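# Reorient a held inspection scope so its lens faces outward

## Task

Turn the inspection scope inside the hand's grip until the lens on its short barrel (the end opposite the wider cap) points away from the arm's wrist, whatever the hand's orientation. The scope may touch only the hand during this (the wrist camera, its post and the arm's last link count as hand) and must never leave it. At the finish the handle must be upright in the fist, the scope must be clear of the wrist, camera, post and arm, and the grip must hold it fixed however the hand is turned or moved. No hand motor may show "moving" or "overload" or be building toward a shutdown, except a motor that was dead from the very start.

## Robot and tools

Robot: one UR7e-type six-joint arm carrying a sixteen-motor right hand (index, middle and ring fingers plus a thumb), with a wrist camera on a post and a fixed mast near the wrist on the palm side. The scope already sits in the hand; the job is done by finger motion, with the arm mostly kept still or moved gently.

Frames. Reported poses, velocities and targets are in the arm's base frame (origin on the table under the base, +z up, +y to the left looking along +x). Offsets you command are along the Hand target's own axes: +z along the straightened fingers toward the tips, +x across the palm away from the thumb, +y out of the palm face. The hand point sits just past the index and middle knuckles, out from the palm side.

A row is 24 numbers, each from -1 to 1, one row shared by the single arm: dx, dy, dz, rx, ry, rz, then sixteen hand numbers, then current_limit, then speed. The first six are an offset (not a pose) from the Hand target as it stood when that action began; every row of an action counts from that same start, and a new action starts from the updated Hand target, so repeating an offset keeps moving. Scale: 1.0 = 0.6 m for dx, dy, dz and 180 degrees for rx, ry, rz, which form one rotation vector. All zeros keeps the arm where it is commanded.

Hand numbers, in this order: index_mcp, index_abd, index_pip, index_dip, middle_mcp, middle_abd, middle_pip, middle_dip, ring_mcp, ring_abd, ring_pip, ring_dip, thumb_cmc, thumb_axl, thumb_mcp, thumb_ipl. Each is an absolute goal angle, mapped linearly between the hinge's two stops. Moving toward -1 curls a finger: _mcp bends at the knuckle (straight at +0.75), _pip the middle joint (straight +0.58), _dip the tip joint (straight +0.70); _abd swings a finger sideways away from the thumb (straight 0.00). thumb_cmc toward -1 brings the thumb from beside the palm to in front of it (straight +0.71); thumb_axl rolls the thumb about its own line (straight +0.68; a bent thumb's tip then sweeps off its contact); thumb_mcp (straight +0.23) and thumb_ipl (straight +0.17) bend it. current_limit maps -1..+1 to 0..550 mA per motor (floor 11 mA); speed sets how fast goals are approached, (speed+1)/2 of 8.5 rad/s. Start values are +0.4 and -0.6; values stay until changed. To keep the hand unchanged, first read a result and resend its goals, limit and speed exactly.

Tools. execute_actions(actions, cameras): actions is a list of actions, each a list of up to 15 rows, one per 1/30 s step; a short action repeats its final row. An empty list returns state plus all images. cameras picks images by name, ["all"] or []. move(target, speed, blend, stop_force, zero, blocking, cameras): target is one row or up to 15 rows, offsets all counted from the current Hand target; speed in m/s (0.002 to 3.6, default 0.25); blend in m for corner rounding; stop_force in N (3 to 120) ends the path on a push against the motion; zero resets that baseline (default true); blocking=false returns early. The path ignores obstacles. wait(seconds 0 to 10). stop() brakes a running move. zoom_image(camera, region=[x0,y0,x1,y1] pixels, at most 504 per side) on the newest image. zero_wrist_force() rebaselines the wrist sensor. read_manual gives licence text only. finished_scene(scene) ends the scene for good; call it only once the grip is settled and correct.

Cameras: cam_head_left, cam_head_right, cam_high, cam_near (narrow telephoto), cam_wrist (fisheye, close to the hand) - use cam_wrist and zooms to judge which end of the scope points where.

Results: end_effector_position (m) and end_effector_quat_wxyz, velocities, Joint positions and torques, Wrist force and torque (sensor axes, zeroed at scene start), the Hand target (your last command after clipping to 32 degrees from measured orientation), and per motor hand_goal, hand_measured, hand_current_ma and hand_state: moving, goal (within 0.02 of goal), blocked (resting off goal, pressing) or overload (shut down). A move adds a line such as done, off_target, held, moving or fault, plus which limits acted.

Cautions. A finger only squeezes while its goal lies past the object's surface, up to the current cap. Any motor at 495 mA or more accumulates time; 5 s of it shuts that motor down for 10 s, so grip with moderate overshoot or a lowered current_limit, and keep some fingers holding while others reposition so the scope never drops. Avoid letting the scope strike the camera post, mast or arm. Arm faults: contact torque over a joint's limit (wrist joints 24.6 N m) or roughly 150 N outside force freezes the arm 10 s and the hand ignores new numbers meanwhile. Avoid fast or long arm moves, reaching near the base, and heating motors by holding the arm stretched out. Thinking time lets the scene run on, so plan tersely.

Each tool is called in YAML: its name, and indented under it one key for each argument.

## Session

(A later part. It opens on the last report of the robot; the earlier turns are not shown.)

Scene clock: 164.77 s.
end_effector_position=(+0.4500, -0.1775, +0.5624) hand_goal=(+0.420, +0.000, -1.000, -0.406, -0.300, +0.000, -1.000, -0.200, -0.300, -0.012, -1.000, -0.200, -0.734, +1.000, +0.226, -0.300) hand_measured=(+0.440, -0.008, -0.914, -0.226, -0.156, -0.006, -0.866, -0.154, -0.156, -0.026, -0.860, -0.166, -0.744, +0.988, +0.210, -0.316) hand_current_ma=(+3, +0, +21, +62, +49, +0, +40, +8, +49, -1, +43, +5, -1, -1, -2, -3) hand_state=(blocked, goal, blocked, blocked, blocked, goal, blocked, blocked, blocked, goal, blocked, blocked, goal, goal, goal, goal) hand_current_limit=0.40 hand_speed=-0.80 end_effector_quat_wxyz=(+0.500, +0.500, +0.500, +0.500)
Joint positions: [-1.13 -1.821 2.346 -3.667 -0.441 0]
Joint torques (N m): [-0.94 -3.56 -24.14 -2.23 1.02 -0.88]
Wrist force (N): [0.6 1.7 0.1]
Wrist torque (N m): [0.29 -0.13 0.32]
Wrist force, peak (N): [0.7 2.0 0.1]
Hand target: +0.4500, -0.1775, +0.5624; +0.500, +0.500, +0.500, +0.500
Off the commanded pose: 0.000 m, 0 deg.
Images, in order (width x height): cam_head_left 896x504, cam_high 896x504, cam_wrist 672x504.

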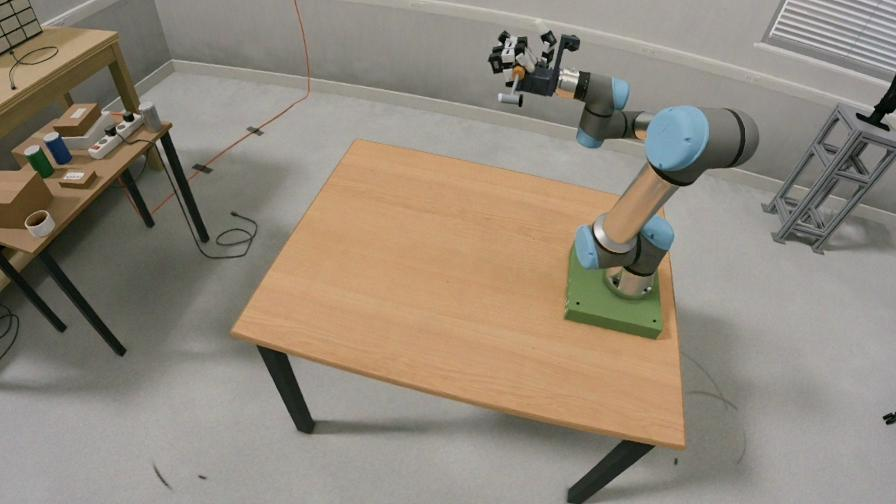

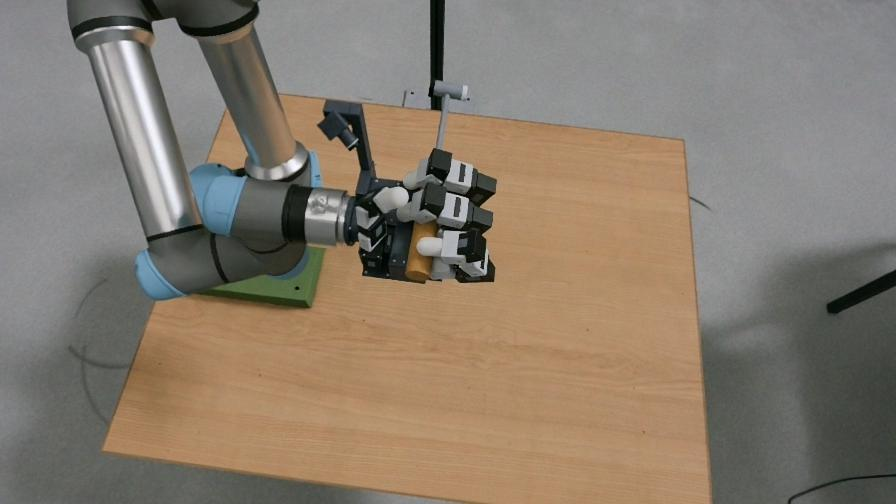

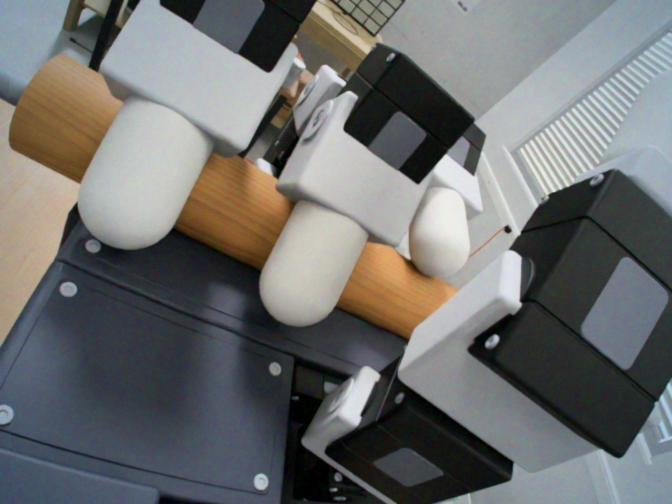

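execute_actions:
  actions:
    - [[0,0,0,0,0,0,0.42,0.0,-1.0,-0.406,-0.20,0.0,-0.445,0.55,-0.30,-0.012,-1.0,-0.20,-0.734,1.0,0.225,-0.3,0.40,-0.75]]
    - [[0,0,0,0,0,0,0.42,0.0,-1.0,-0.406,-0.10,0.0,-0.445,0.55,-0.30,-0.012,-1.0,-0.20,-0.734,1.0,0.225,-0.3,0.40,-0.75]]
    - [[0,0,0,0,0,0,0.42,0.0,-1.0,-0.406,0.42,0.0,-0.445,0.40,-0.30,-0.012,-1.0,-0.20,-0.734,1.0,0.225,-0.3,0.40,-0.75]]
    - [[0,0,0,0,0,0,0.42,0.0,-1.0,-0.406,0.42,0.0,-1.0,-0.406,-0.30,-0.012,-1.0,-0.20,-0.734,1.0,0.225,-0.3,0.40,-0.80]]
    - [[0,0,0,0,0,0,0.42,0.0,-1.0,-0.406,0.42,0.0,-1.0,-0.406,-0.30,-0.012,-1.0,-0.20,-0.734,1.0,0.225,-0.3,0.40,-0.80]]
  cameras: ["cam_high","cam_head_left"]

Scene clock: 200.77 s.
end_effector_position=(+0.4500, -0.1775, +0.5624) hand_goal=(+0.420, +0.000, -1.000, -0.406, +0.420, +0.000, -1.000, -0.406, -0.300, -0.012, -1.000, -0.200, -0.734, +1.000, +0.226, -0.300) hand_measured=(+0.440, -0.008, -0.912, -0.228, +0.440, -0.006, -0.918, -0.220, -0.156, -0.026, -0.860, -0.166, -0.744, +0.988, +0.210, -0.316) hand_current_ma=(+3, +0, +21, +62, +3, +0, +19, +66, +49, -1, +43, +5, -1, -1, -2, -3) hand_state=(blocked, goal, blocked, blocked, blocked, goal, blocked, blocked, blocked, goal, blocked, blocked, goal, goal, goal, goal) hand_current_limit=0.40 hand_speed=-0.80 end_effector_quat_wxyz=(+0.500, +0.500, +0.500, +0.500)
Joint positions: [-1.13 -1.821 2.346 -3.667 -0.441 0]
Joint torques (N m): [-2.87 0.43 -23.91 -2.45 0.92 -0.84]
Wrist force (N): [0.6 1.7 0.1]
Wrist torque (N m): [0.31 -0.14 0.33]
Wrist force, peak (N): [0.6 1.9 0.3]
Hand target: +0.4500, -0.1775, +0.5624; +0.500, +0.500, +0.500, +0.500
Off the commanded pose: 0.000 m, 0 deg.
Images, in order (width x height): cam_head_left 896x504, cam_high 896x504.

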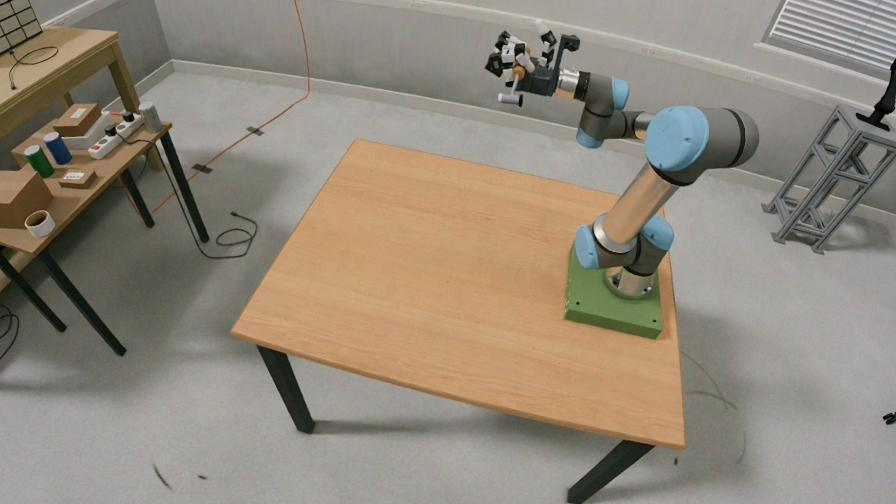

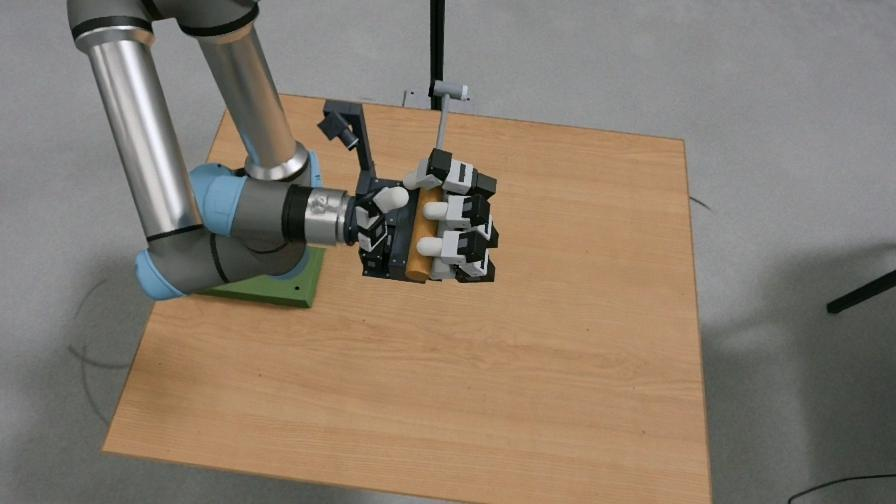

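execute_actions:
  actions:
    - [[0,0,0,0,0,0,0.42,0.0,-1.0,-0.406,0.42,0.0,-1.0,-0.406,-0.20,-0.012,-0.445,0.55,-0.734,1.0,0.225,-0.3,0.40,-0.75]]
    - [[0,0,0,0,0,0,0.42,0.0,-1.0,-0.406,0.42,0.0,-1.0,-0.406,-0.10,-0.012,-0.445,0.55,-0.734,1.0,0.225,-0.3,0.40,-0.75]]
    - [[0,0,0,0,0,0,0.42,0.0,-1.0,-0.406,0.42,0.0,-1.0,-0.406,0.42,-0.012,-0.445,0.40,-0.734,1.0,0.225,-0.3,0.40,-0.75]]
    - [[0,0,0,0,0,0,0.42,0.0,-1.0,-0.406,0.42,0.0,-1.0,-0.406,0.42,-0.012,-1.0,-0.406,-0.734,1.0,0.225,-0.3,0.40,-0.80]]
    - [[0,0,0,0,0,0,0.42,0.0,-1.0,-0.406,0.42,0.0,-1.0,-0.406,0.42,-0.012,-1.0,-0.406,-0.734,1.0,0.225,-0.3,0.40,-0.80]]
  cameras: ["cam_high","cam_head_left"]

zoom_image:
  camera: "cam_high"
  region: [380, 60, 500, 180]

zoom_image:
  camera: "cam_head_left"
  region: [470, 50, 560, 120]

Scene clock: 213.90 s.
end_effector_position=(+0.4500, -0.1775, +0.5624) hand_goal=(+0.420, +0.000, -1.000, -0.406, +0.420, +0.000, -1.000, -0.406, +0.420, -0.012, -1.000, -0.406, -0.734, +1.000, +0.226, -0.300) hand_measured=(+0.454, -0.008, -0.906, -0.250, +0.454, -0.006, -0.912, -0.242, +0.440, -0.026, -0.918, -0.218, -0.744, +0.988, +0.210, -0.316) hand_current_ma=(+6, +0, +23, +51, +6, +0, +22, +54, +3, -1, +19, +67, -1, -1, -2, -3) hand_state=(blocked, goal, blocked, blocked, blocked, goal, blocked, blocked, blocked, goal, blocked, blocked, goal, goal, goal, goal) hand_current_limit=0.40 hand_speed=-0.80 end_effector_quat_wxyz=(+0.500, +0.500, +0.500, +0.500)
Joint positions: [-1.13 -1.821 2.346 -3.667 -0.441 0]
Joint torques (N m): [-4.22 1.91 -23.83 -2.31 0.86 -0.67]
Wrist force (N): [0.7 1.6 0.1]
Wrist torque (N m): [0.32 -0.15 0.34]
Wrist force, peak (N): [0.7 1.9 0.0]
Hand target: +0.4500, -0.1775, +0.5624; +0.500, +0.500, +0.500, +0.500
Off the commanded pose: 0.000 m, 0 deg.
Images, in order (width x height): cam_head_left 896x504, cam_high 896x504.

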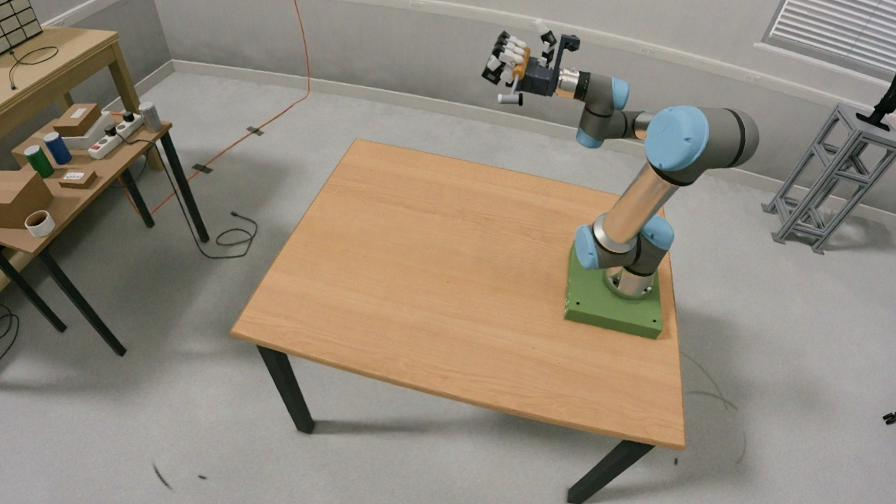

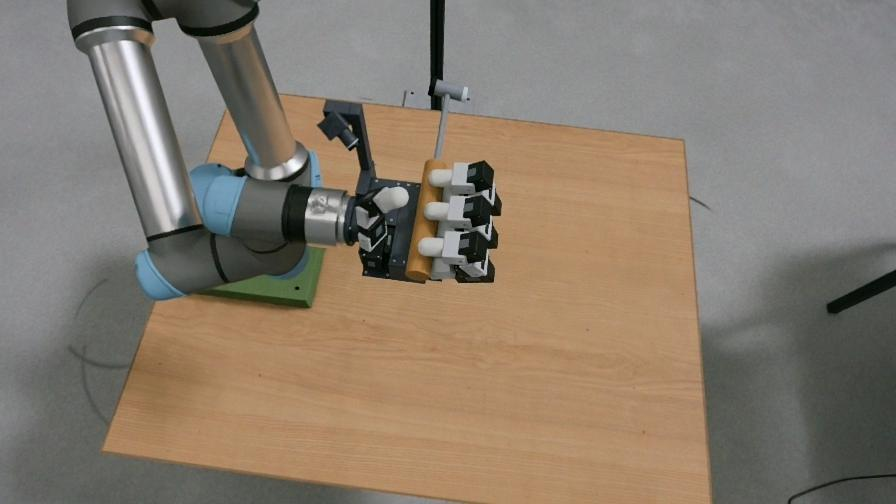

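Scaled by 4.200 from the camera's 896x504 image, which has a finer 1280x720 frame.

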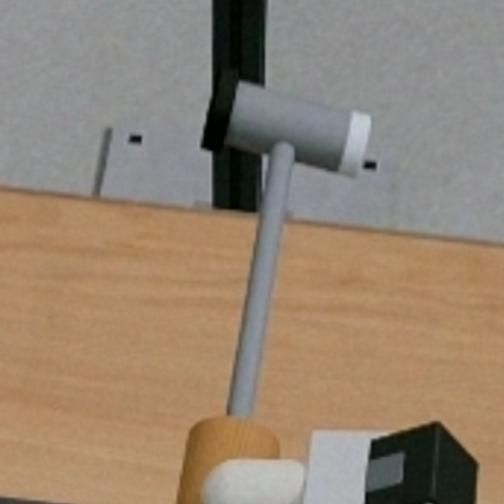

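Scaled by 5.600 from the camera's 896x504 image, which has a finer 1280x720 frame.

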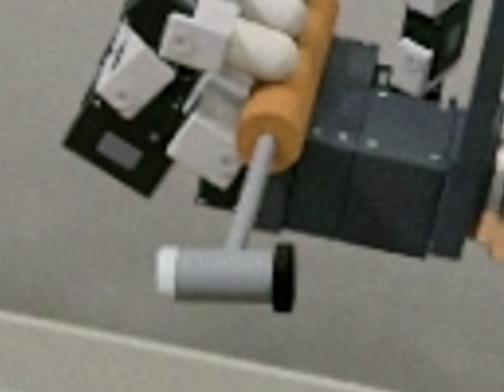

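execute_actions:
  actions:
    - [[0,0,0,0,0,0,0.32,0.0,-1.0,-0.406,0.32,0.0,-1.0,-0.406,0.31,-0.012,-1.0,-0.406,-0.734,1.0,0.225,-0.3,0.40,-0.95]]
    - [[0,0,0,0,0,0,0.28,0.0,-1.0,-0.406,0.28,0.0,-1.0,-0.406,0.27,-0.012,-1.0,-0.406,-0.734,1.0,0.225,-0.3,0.40,-0.95]]
  cameras: ["cam_high","cam_head_left"]

zoom_image:
  camera: "cam_high"
  region: [380, 60, 500, 180]

zoom_image:
  camera: "cam_head_left"
  region: [470, 50, 560, 120]

Scene clock: 225.37 s.
end_effector_position=(+0.4500, -0.1775, +0.5624) hand_goal=(+0.280, +0.000, -1.000, -0.406, +0.280, +0.000, -1.000, -0.406, +0.270, -0.012, -1.000, -0.406, -0.734, +1.000, +0.226, -0.300) hand_measured=(+0.438, -0.008, -0.892, -0.266, +0.438, -0.006, -0.896, -0.260, +0.412, -0.026, -0.892, -0.248, -0.744, +0.988, +0.210, -0.316) hand_current_ma=(+56, +0, +29, +43, +56, +0, +27, +46, +48, -1, +29, +51, -1, -1, -2, -3) hand_state=(blocked, goal, blocked, blocked, blocked, goal, blocked, blocked, blocked, goal, blocked, blocked, goal, goal, goal, goal) hand_current_limit=0.40 hand_speed=-0.95 end_effector_quat_wxyz=(+0.500, +0.500, +0.500, +0.500)
Joint positions: [-1.13 -1.821 2.346 -3.667 -0.441 0]
Joint torques (N m): [-6.2 1.58 -23.9 -2.17 0.72 -0.65]
Wrist force (N): [0.7 1.8 0.3]
Wrist torque (N m): [0.33 -0.16 0.35]
Wrist force, peak (N): [0.9 1.9 0.2]
Hand target: +0.4500, -0.1775, +0.5624; +0.500, +0.500, +0.500, +0.500
Off the commanded pose: 0.000 m, 0 deg.
Images, in order (width x height): cam_head_left 896x504, cam_high 896x504.

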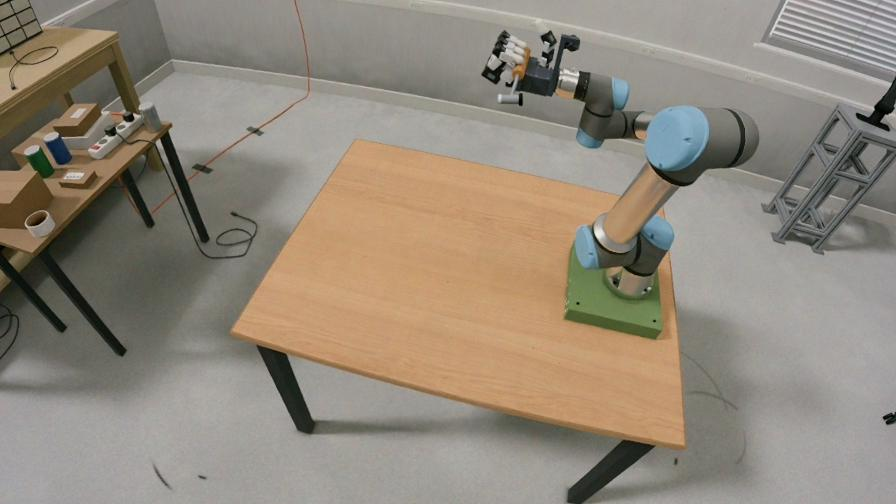

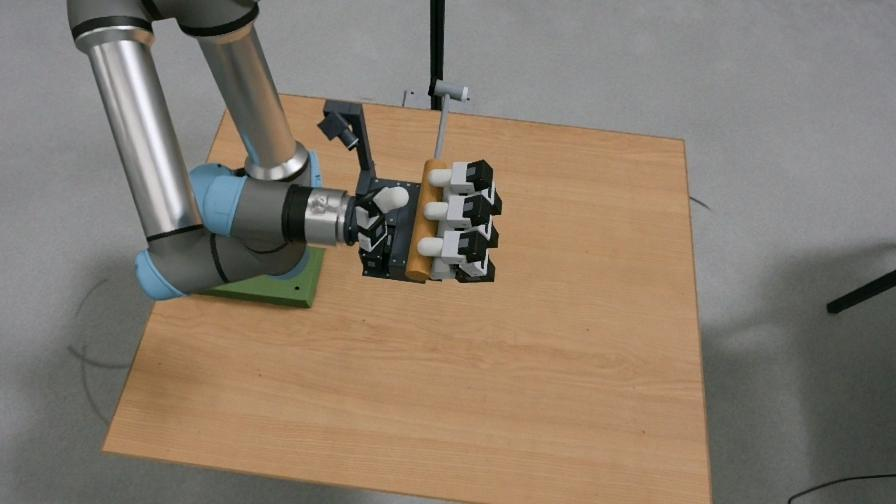

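Scaled by 4.200 from the camera's 896x504 image, which has a finer 1280x720 frame.

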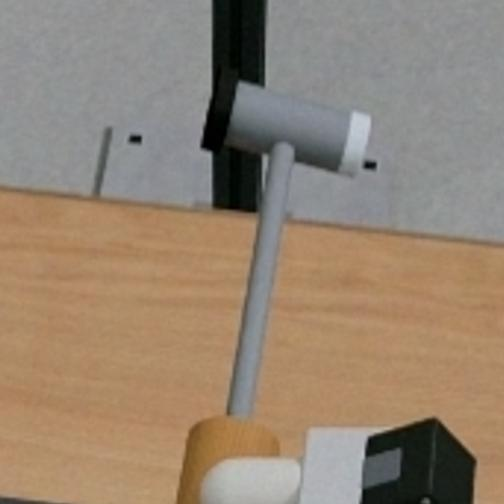

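Scaled by 5.600 from the camera's 896x504 image, which has a finer 1280x720 frame.

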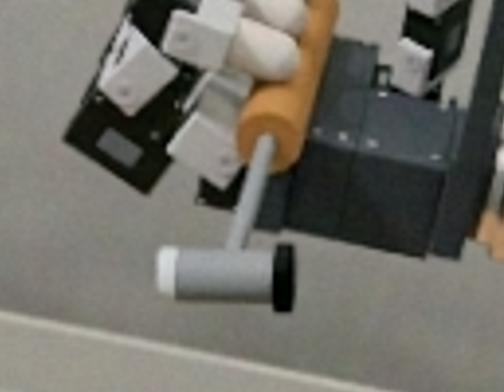

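execute_actions:
  actions:
    - [[0,0,0,0,0,0,0.22,0.0,-1.0,-0.406,0.22,0.0,-1.0,-0.406,0.20,-0.012,-1.0,-0.406,-0.734,1.0,0.225,-0.3,0.40,-0.95]]
    - [[0,0,0,0,0,0,0.17,0.0,-1.0,-0.406,0.17,0.0,-1.0,-0.406,0.14,-0.012,-1.0,-0.406,-0.734,1.0,0.225,-0.3,0.40,-0.95]]
  cameras: ["cam_high","cam_head_left"]

zoom_image:
  camera: "cam_high"
  region: [380, 60, 500, 180]

zoom_image:
  camera: "cam_head_left"
  region: [470, 50, 560, 120]

Scene clock: 235.87 s.
end_effector_position=(+0.4500, -0.1775, +0.5624) hand_goal=(+0.170, +0.000, -1.000, -0.406, +0.170, +0.000, -1.000, -0.406, +0.140, -0.012, -1.000, -0.406, -0.734, +1.000, +0.226, -0.300) hand_measured=(+0.400, -0.008, -0.864, -0.290, +0.402, -0.006, -0.870, -0.282, +0.372, -0.026, -0.862, -0.280, -0.744, +0.988, +0.210, -0.316) hand_current_ma=(+99, +0, +41, +32, +100, +0, +38, +36, +100, -1, +42, +37, -1, -1, -2, -2) hand_state=(blocked, goal, blocked, blocked, blocked, goal, blocked, blocked, blocked, goal, blocked, blocked, goal, goal, goal, goal) hand_current_limit=0.40 hand_speed=-0.95 end_effector_quat_wxyz=(+0.500, +0.500, +0.500, +0.500)
Joint positions: [-1.13 -1.821 2.346 -3.667 -0.441 0]
Joint torques (N m): [-6.27 1.31 -23.42 -2.07 0.69 -0.45]
Wrist force (N): [0.5 1.4 0.1]
Wrist torque (N m): [0.30 -0.13 0.32]
Wrist force, peak (N): [0.7 2.0 0.3]
Hand target: +0.4500, -0.1775, +0.5624; +0.500, +0.500, +0.500, +0.500
Off the commanded pose: 0.000 m, 0 deg.
Images, in order (width x height): cam_head_left 896x504, cam_high 896x504.

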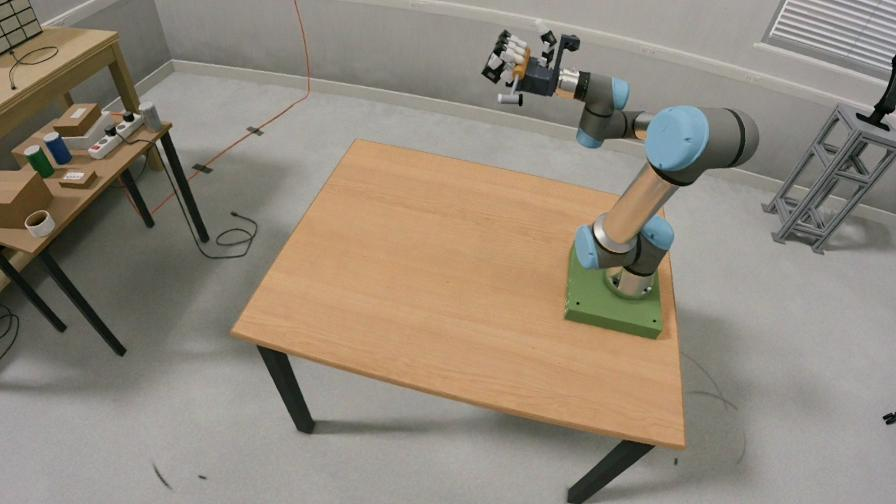

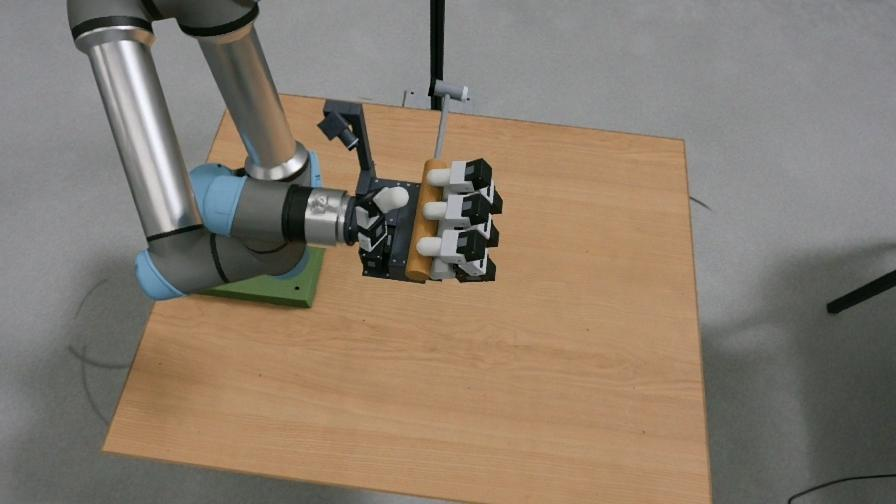

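Scaled by 4.200 from the camera's 896x504 image, which has a finer 1280x720 frame.

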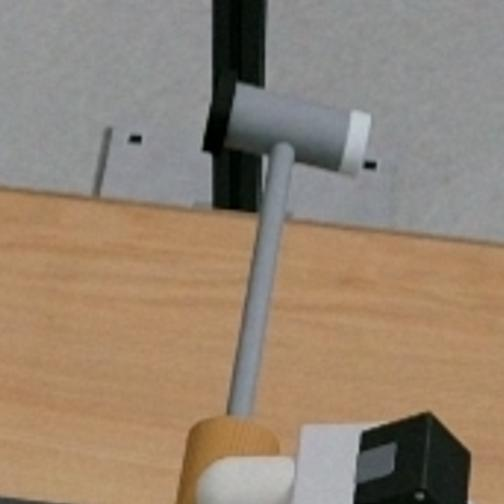

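Scaled by 5.600 from the camera's 896x504 image, which has a finer 1280x720 frame.

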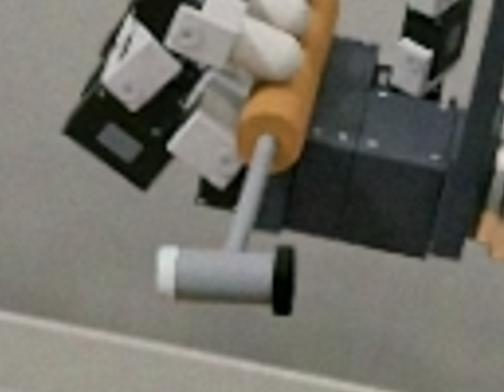

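execute_actions:
  actions:
    - [[0,0,0,0,0,0,0.11,0.0,-1.0,-0.406,0.11,0.0,-1.0,-0.406,0.07,-0.012,-1.0,-0.406,-0.734,1.0,0.225,-0.3,0.40,-0.95]]
    - [[0,0,0,0,0,0,0.07,0.0,-1.0,-0.406,0.07,0.0,-1.0,-0.406,0.02,-0.012,-1.0,-0.406,-0.734,1.0,0.225,-0.3,0.40,-0.95]]
  cameras: ["cam_high","cam_head_left"]

zoom_image:
  camera: "cam_high"
  region: [380, 60, 500, 180]

zoom_image:
  camera: "cam_head_left"
  region: [470, 50, 560, 120]

Scene clock: 250.07 s.
end_effector_position=(+0.4500, -0.1775, +0.5624) hand_goal=(+0.070, +0.000, -1.000, -0.406, +0.070, +0.000, -1.000, -0.406, +0.020, -0.012, -1.000, -0.406, -0.734, +1.000, +0.226, -0.300) hand_measured=(+0.314, -0.008, -0.836, -0.290, +0.314, -0.006, -0.842, -0.282, +0.282, -0.026, -0.834, -0.280, -0.744, +0.988, +0.210, -0.316) hand_current_ma=(+107, +0, +54, +32, +108, +0, +51, +36, +120, -1, +55, +37, -1, -1, -2, -2) hand_state=(blocked, goal, blocked, blocked, blocked, goal, blocked, blocked, blocked, goal, blocked, blocked, goal, goal, goal, goal) hand_current_limit=0.40 hand_speed=-0.95 end_effector_quat_wxyz=(+0.500, +0.500, +0.500, +0.500)
Joint positions: [-1.13 -1.821 2.346 -3.667 -0.441 0]
Joint torques (N m): [-5.99 1.78 -23.58 -1.88 0.7 -0.44]
Wrist force (N): [0.5 1.6 0.1]
Wrist torque (N m): [0.31 -0.12 0.32]
Wrist force, peak (N): [0.9 1.8 0.4]
Hand target: +0.4500, -0.1775, +0.5624; +0.500, +0.500, +0.500, +0.500
Off the commanded pose: 0.000 m, 0 deg.
Images, in order (width x height): cam_head_left 896x504, cam_high 896x504.

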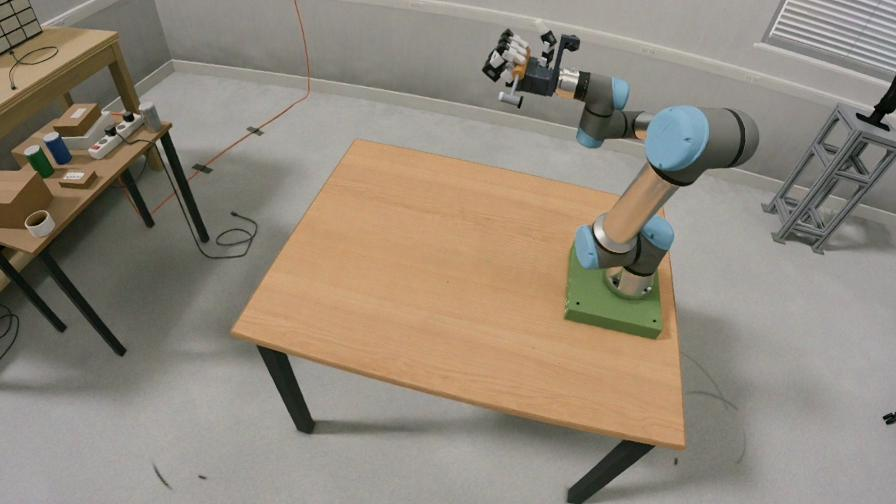

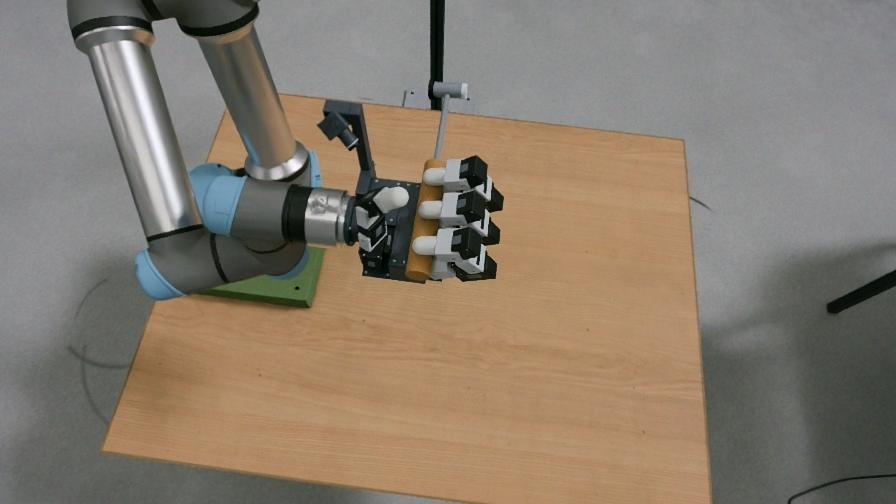

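Scaled by 4.200 from the camera's 896x504 image, which has a finer 1280x720 frame.

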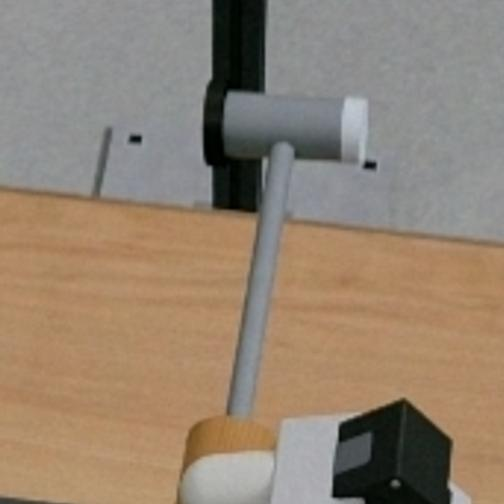

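Scaled by 5.600 from the camera's 896x504 image, which has a finer 1280x720 frame.

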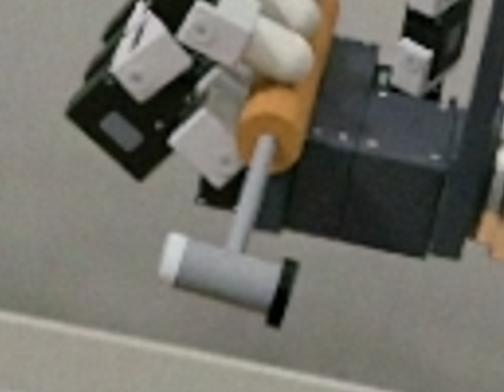

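execute_actions:
  actions:
    - [[0,0,0,0,0,0,0.07,0.0,-1.0,-0.50,0.07,0.0,-1.0,-0.50,0.02,-0.012,-1.0,-0.50,-0.734,1.0,0.225,-0.3,0.40,-0.95]]
  cameras: ["cam_high","cam_head_left"]

zoom_image:
  camera: "cam_high"
  region: [380, 60, 500, 180]

zoom_image:
  camera: "cam_head_left"
  region: [470, 50, 560, 120]

Scene clock: 269.67 s.
end_effector_position=(+0.4500, -0.1775, +0.5624) hand_goal=(+0.070, +0.000, -1.000, -0.500, +0.070, +0.000, -1.000, -0.500, +0.020, -0.012, -1.000, -0.500, -0.734, +1.000, +0.226, -0.300) hand_measured=(+0.300, -0.008, -0.820, -0.312, +0.302, -0.006, -0.828, -0.300, +0.266, -0.026, -0.814, -0.306, -0.744, +0.988, +0.210, -0.316) hand_current_ma=(+98, +0, +62, +67, +100, +0, +58, +73, +108, -1, +65, +70, -1, -1, -2, -2) hand_state=(blocked, goal, blocked, blocked, blocked, goal, blocked, blocked, blocked, goal, blocked, blocked, goal, goal, goal, goal) hand_current_limit=0.40 hand_speed=-0.95 end_effector_quat_wxyz=(+0.500, +0.500, +0.500, +0.500)
Joint positions: [-1.13 -1.821 2.346 -3.667 -0.441 0]
Joint torques (N m): [-5.45 2.04 -23.16 -1.89 0.58 -0.42]
Wrist force (N): [0.5 1.5 0.1]
Wrist torque (N m): [0.29 -0.13 0.32]
Wrist force, peak (N): [0.8 1.9 0.2]
Hand target: +0.4500, -0.1775, +0.5624; +0.500, +0.500, +0.500, +0.500
Off the commanded pose: 0.000 m, 0 deg.
Images, in order (width x height): cam_head_left 896x504, cam_high 896x504.

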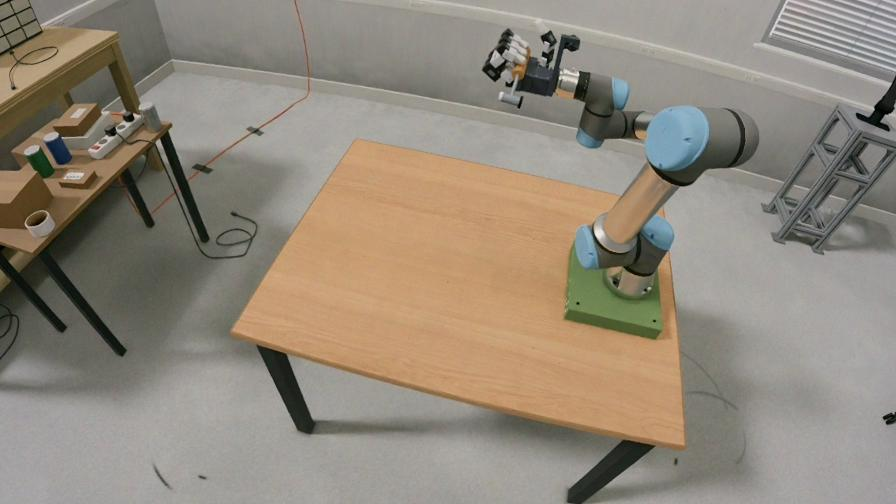

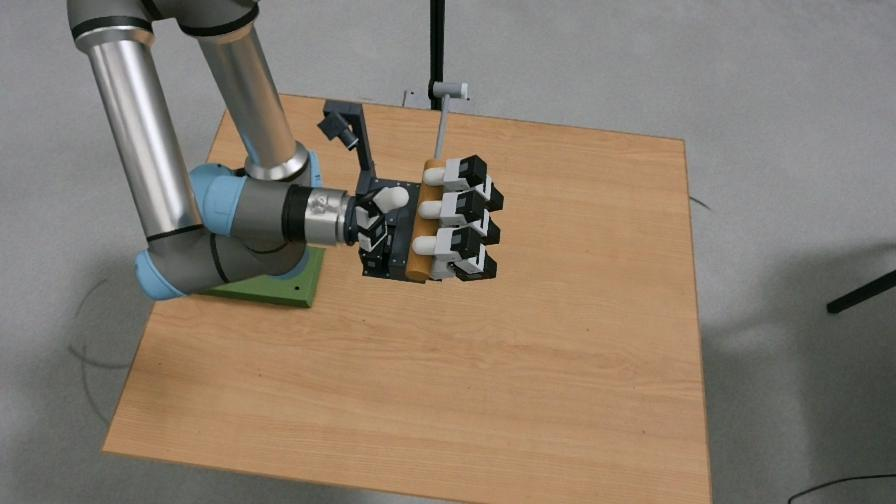

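Scaled by 4.200 from the camera's 896x504 image, which has a finer 1280x720 frame.

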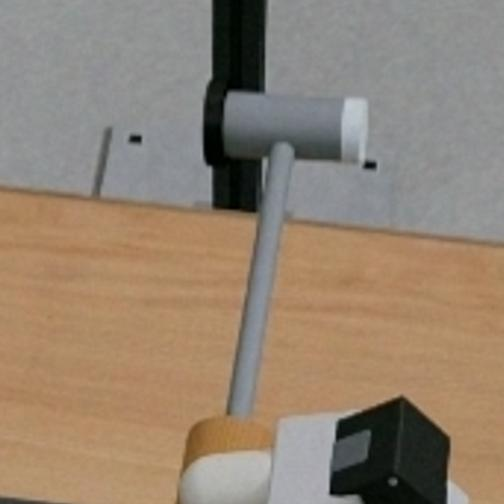

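Scaled by 5.600 from the camera's 896x504 image, which has a finer 1280x720 frame.

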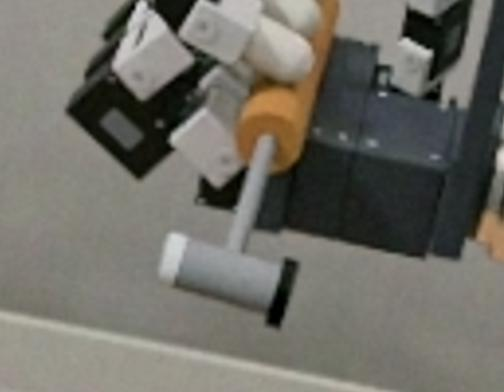

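execute_actions:
  actions:
    - [[0,0,0,0,0,0,0.09,0.0,-1.0,-0.58,0.09,0.0,-1.0,-0.58,0.04,-0.012,-1.0,-0.58,-0.32,1.0,0.08,-0.59,0.40,-0.87]]
    - [[0,0,0,0,0,0,0.09,0.0,-1.0,-0.58,0.09,0.0,-1.0,-0.58,0.04,-0.012,-1.0,-0.58,-0.32,1.0,0.08,-0.59,0.40,-0.87]]
    - [[0,0,0,0,0,0,0.09,0.0,-1.0,-0.58,0.09,0.0,-1.0,-0.58,0.04,-0.012,-1.0,-0.58,-0.32,1.0,0.08,-0.59,0.40,-0.87]]
  cameras: ["cam_high","cam_head_left"]

zoom_image:
  camera: "cam_high"
  region: [360, 60, 560, 300]

zoom_image:
  camera: "cam_high"
  region: [380, 60, 500, 180]

zoom_image:
  camera: "cam_head_left"
  region: [470, 50, 560, 120]

Scene clock: 297.60 s.
end_effector_position=(+0.4500, -0.1775, +0.5624) hand_goal=(+0.090, +0.000, -1.000, -0.580, +0.090, +0.000, -1.000, -0.580, +0.040, -0.012, -1.000, -0.580, -0.320, +1.000, +0.080, -0.590) hand_measured=(+0.286, -0.008, -0.802, -0.334, +0.288, -0.006, -0.810, -0.324, +0.252, -0.026, -0.796, -0.328, -0.314, +0.992, +0.080, -0.586) hand_current_ma=(+77, +0, +71, +100, +79, +0, +67, +107, +87, -1, +74, +104, +0, -1, +0, +0) hand_state=(blocked, goal, blocked, blocked, blocked, goal, blocked, blocked, blocked, goal, blocked, blocked, goal, goal, goal, goal) hand_current_limit=0.40 hand_speed=-0.87 end_effector_quat_wxyz=(+0.500, +0.500, +0.500, +0.500)
Joint positions: [-1.13 -1.821 2.346 -3.667 -0.441 0]
Joint torques (N m): [-5.54 1.49 -22.98 -1.91 0.47 -0.38]
Wrist force (N): [0.7 1.5 0.3]
Wrist torque (N m): [0.29 -0.15 0.36]
Wrist force, peak (N): [0.7 2.0 0.2]
Hand target: +0.4500, -0.1775, +0.5624; +0.500, +0.500, +0.500, +0.500
Off the commanded pose: 0.000 m, 0 deg.
Images, in order (width x height): cam_head_left 896x504, cam_high 896x504.

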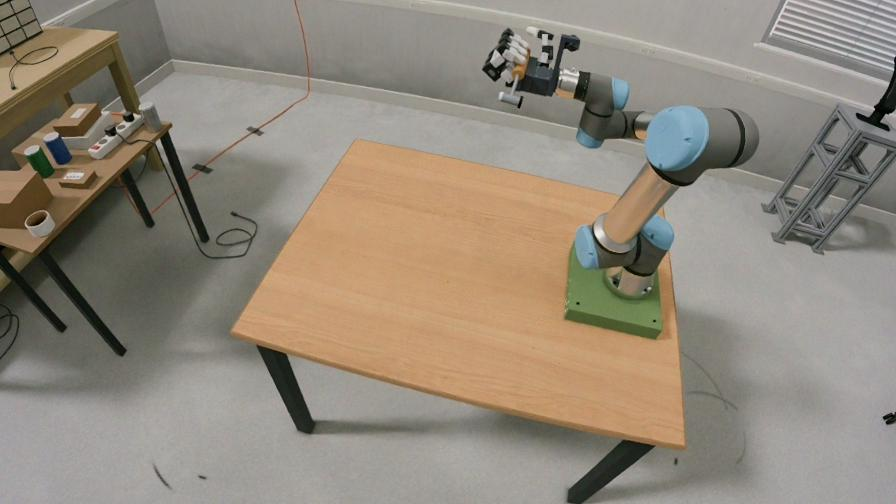

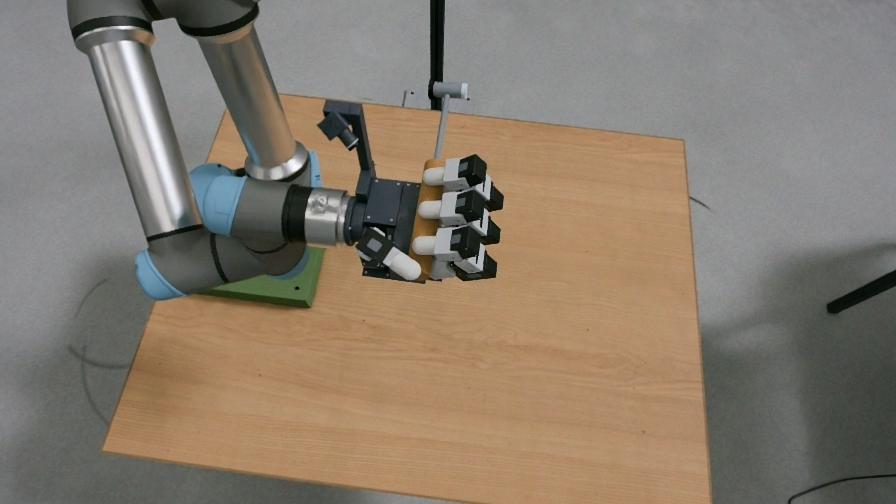

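Scaled by 2.100 from the camera's 896x504 image, which has a finer 1280x720 frame.

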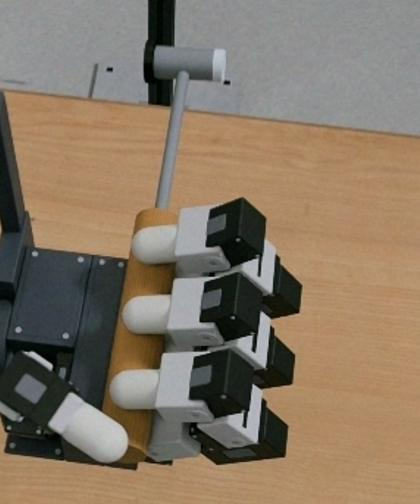

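Scaled by 4.200 from the camera's 896x504 image, which has a finer 1280x720 frame.

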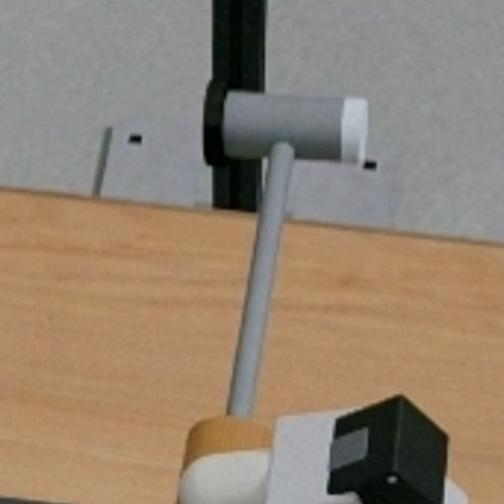

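Scaled by 5.600 from the camera's 896x504 image, which has a finer 1280x720 frame.

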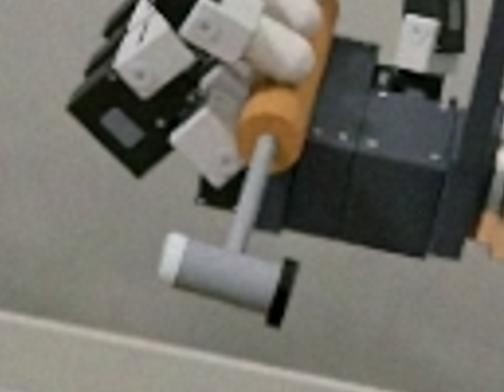

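execute_actions:
  actions:
    - [[0,0,0,0,0,0,0.22,0.0,-1.0,-0.62,0.22,0.0,-1.0,-0.62,0.19,-0.012,-1.0,-0.62,-0.32,1.0,-0.06,-0.61,0.40,-0.90]]
    - [[0,0,0,0,0,0,0.28,0.0,-1.0,-0.64,0.28,0.0,-1.0,-0.64,0.24,-0.012,-1.0,-0.64,-0.32,1.0,-0.10,-0.62,0.40,-0.92]]
  cameras: ["cam_high","cam_head_left"]

zoom_image:
  camera: "cam_high"
  region: [380, 60, 500, 180]

zoom_image:
  camera: "cam_head_left"
  region: [470, 50, 560, 120]

Scene clock: 321.23 s.
end_effector_position=(+0.4500, -0.1775, +0.5624) hand_goal=(+0.280, +0.000, -1.000, -0.640, +0.280, +0.000, -1.000, -0.640, +0.240, -0.012, -1.000, -0.640, -0.320, +1.000, -0.100, -0.620) hand_measured=(+0.308, -0.008, -0.800, -0.342, +0.310, -0.006, -0.808, -0.330, +0.274, -0.026, -0.794, -0.334, -0.314, +0.994, -0.104, -0.616) hand_current_ma=(+4, +0, +73, +133, +5, +0, +68, +141, +6, -1, +75, +138, +0, -1, +0, +0) hand_state=(blocked, goal, blocked, blocked, blocked, goal, blocked, blocked, blocked, goal, blocked, blocked, goal, goal, goal, goal) hand_current_limit=0.40 hand_speed=-0.92 end_effector_quat_wxyz=(+0.500, +0.500, +0.500, +0.500)
Joint positions: [-1.13 -1.821 2.346 -3.667 -0.441 0]
Joint torques (N m): [-5.45 1.55 -23.12 -1.74 0.51 -0.25]
Wrist force (N): [0.5 1.7 0.2]
Wrist torque (N m): [0.32 -0.13 0.35]
Wrist force, peak (N): [0.6 1.9 0.2]
Hand target: +0.4500, -0.1775, +0.5624; +0.500, +0.500, +0.500, +0.500
Off the commanded pose: 0.000 m, 0 deg.
Images, in order (width x height): cam_head_left 896x504, cam_high 896x504.

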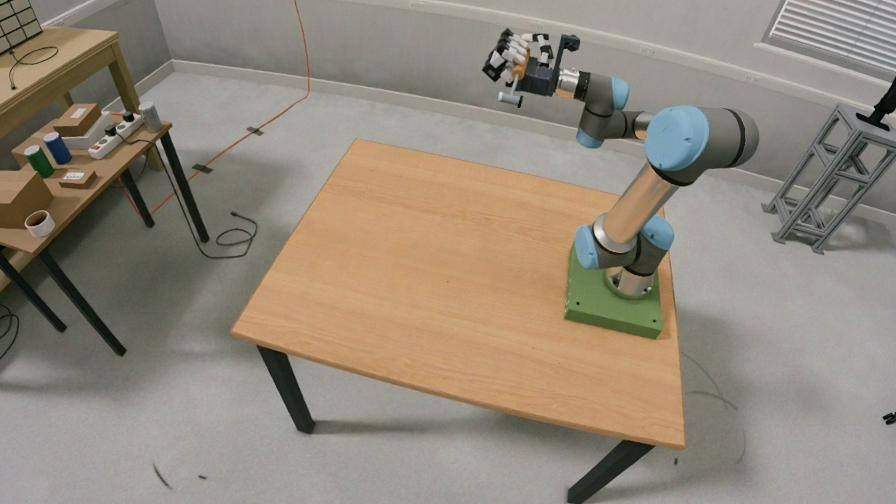

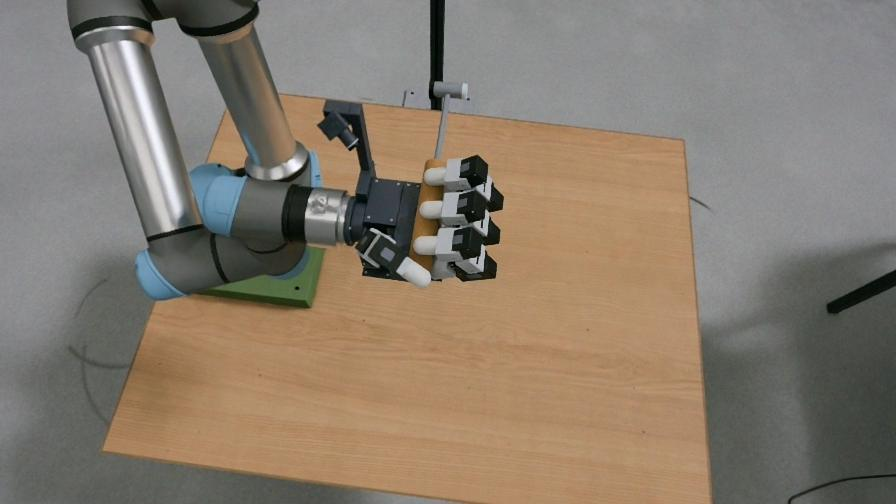

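Scaled by 4.200 from the camera's 896x504 image, which has a finer 1280x720 frame.

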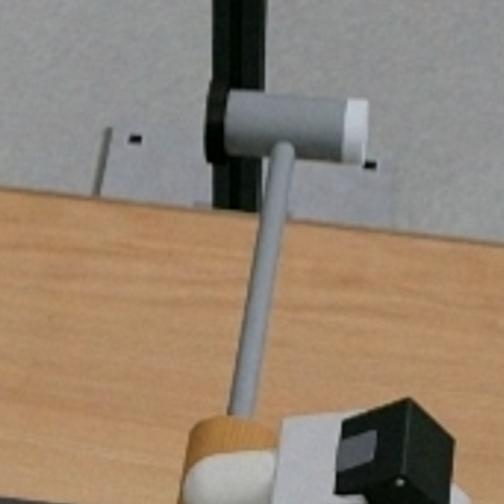

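Scaled by 5.600 from the camera's 896x504 image, which has a finer 1280x720 frame.

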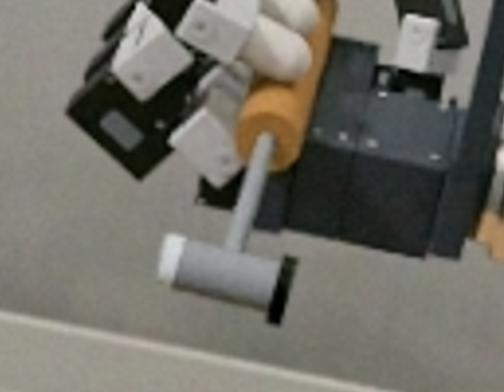

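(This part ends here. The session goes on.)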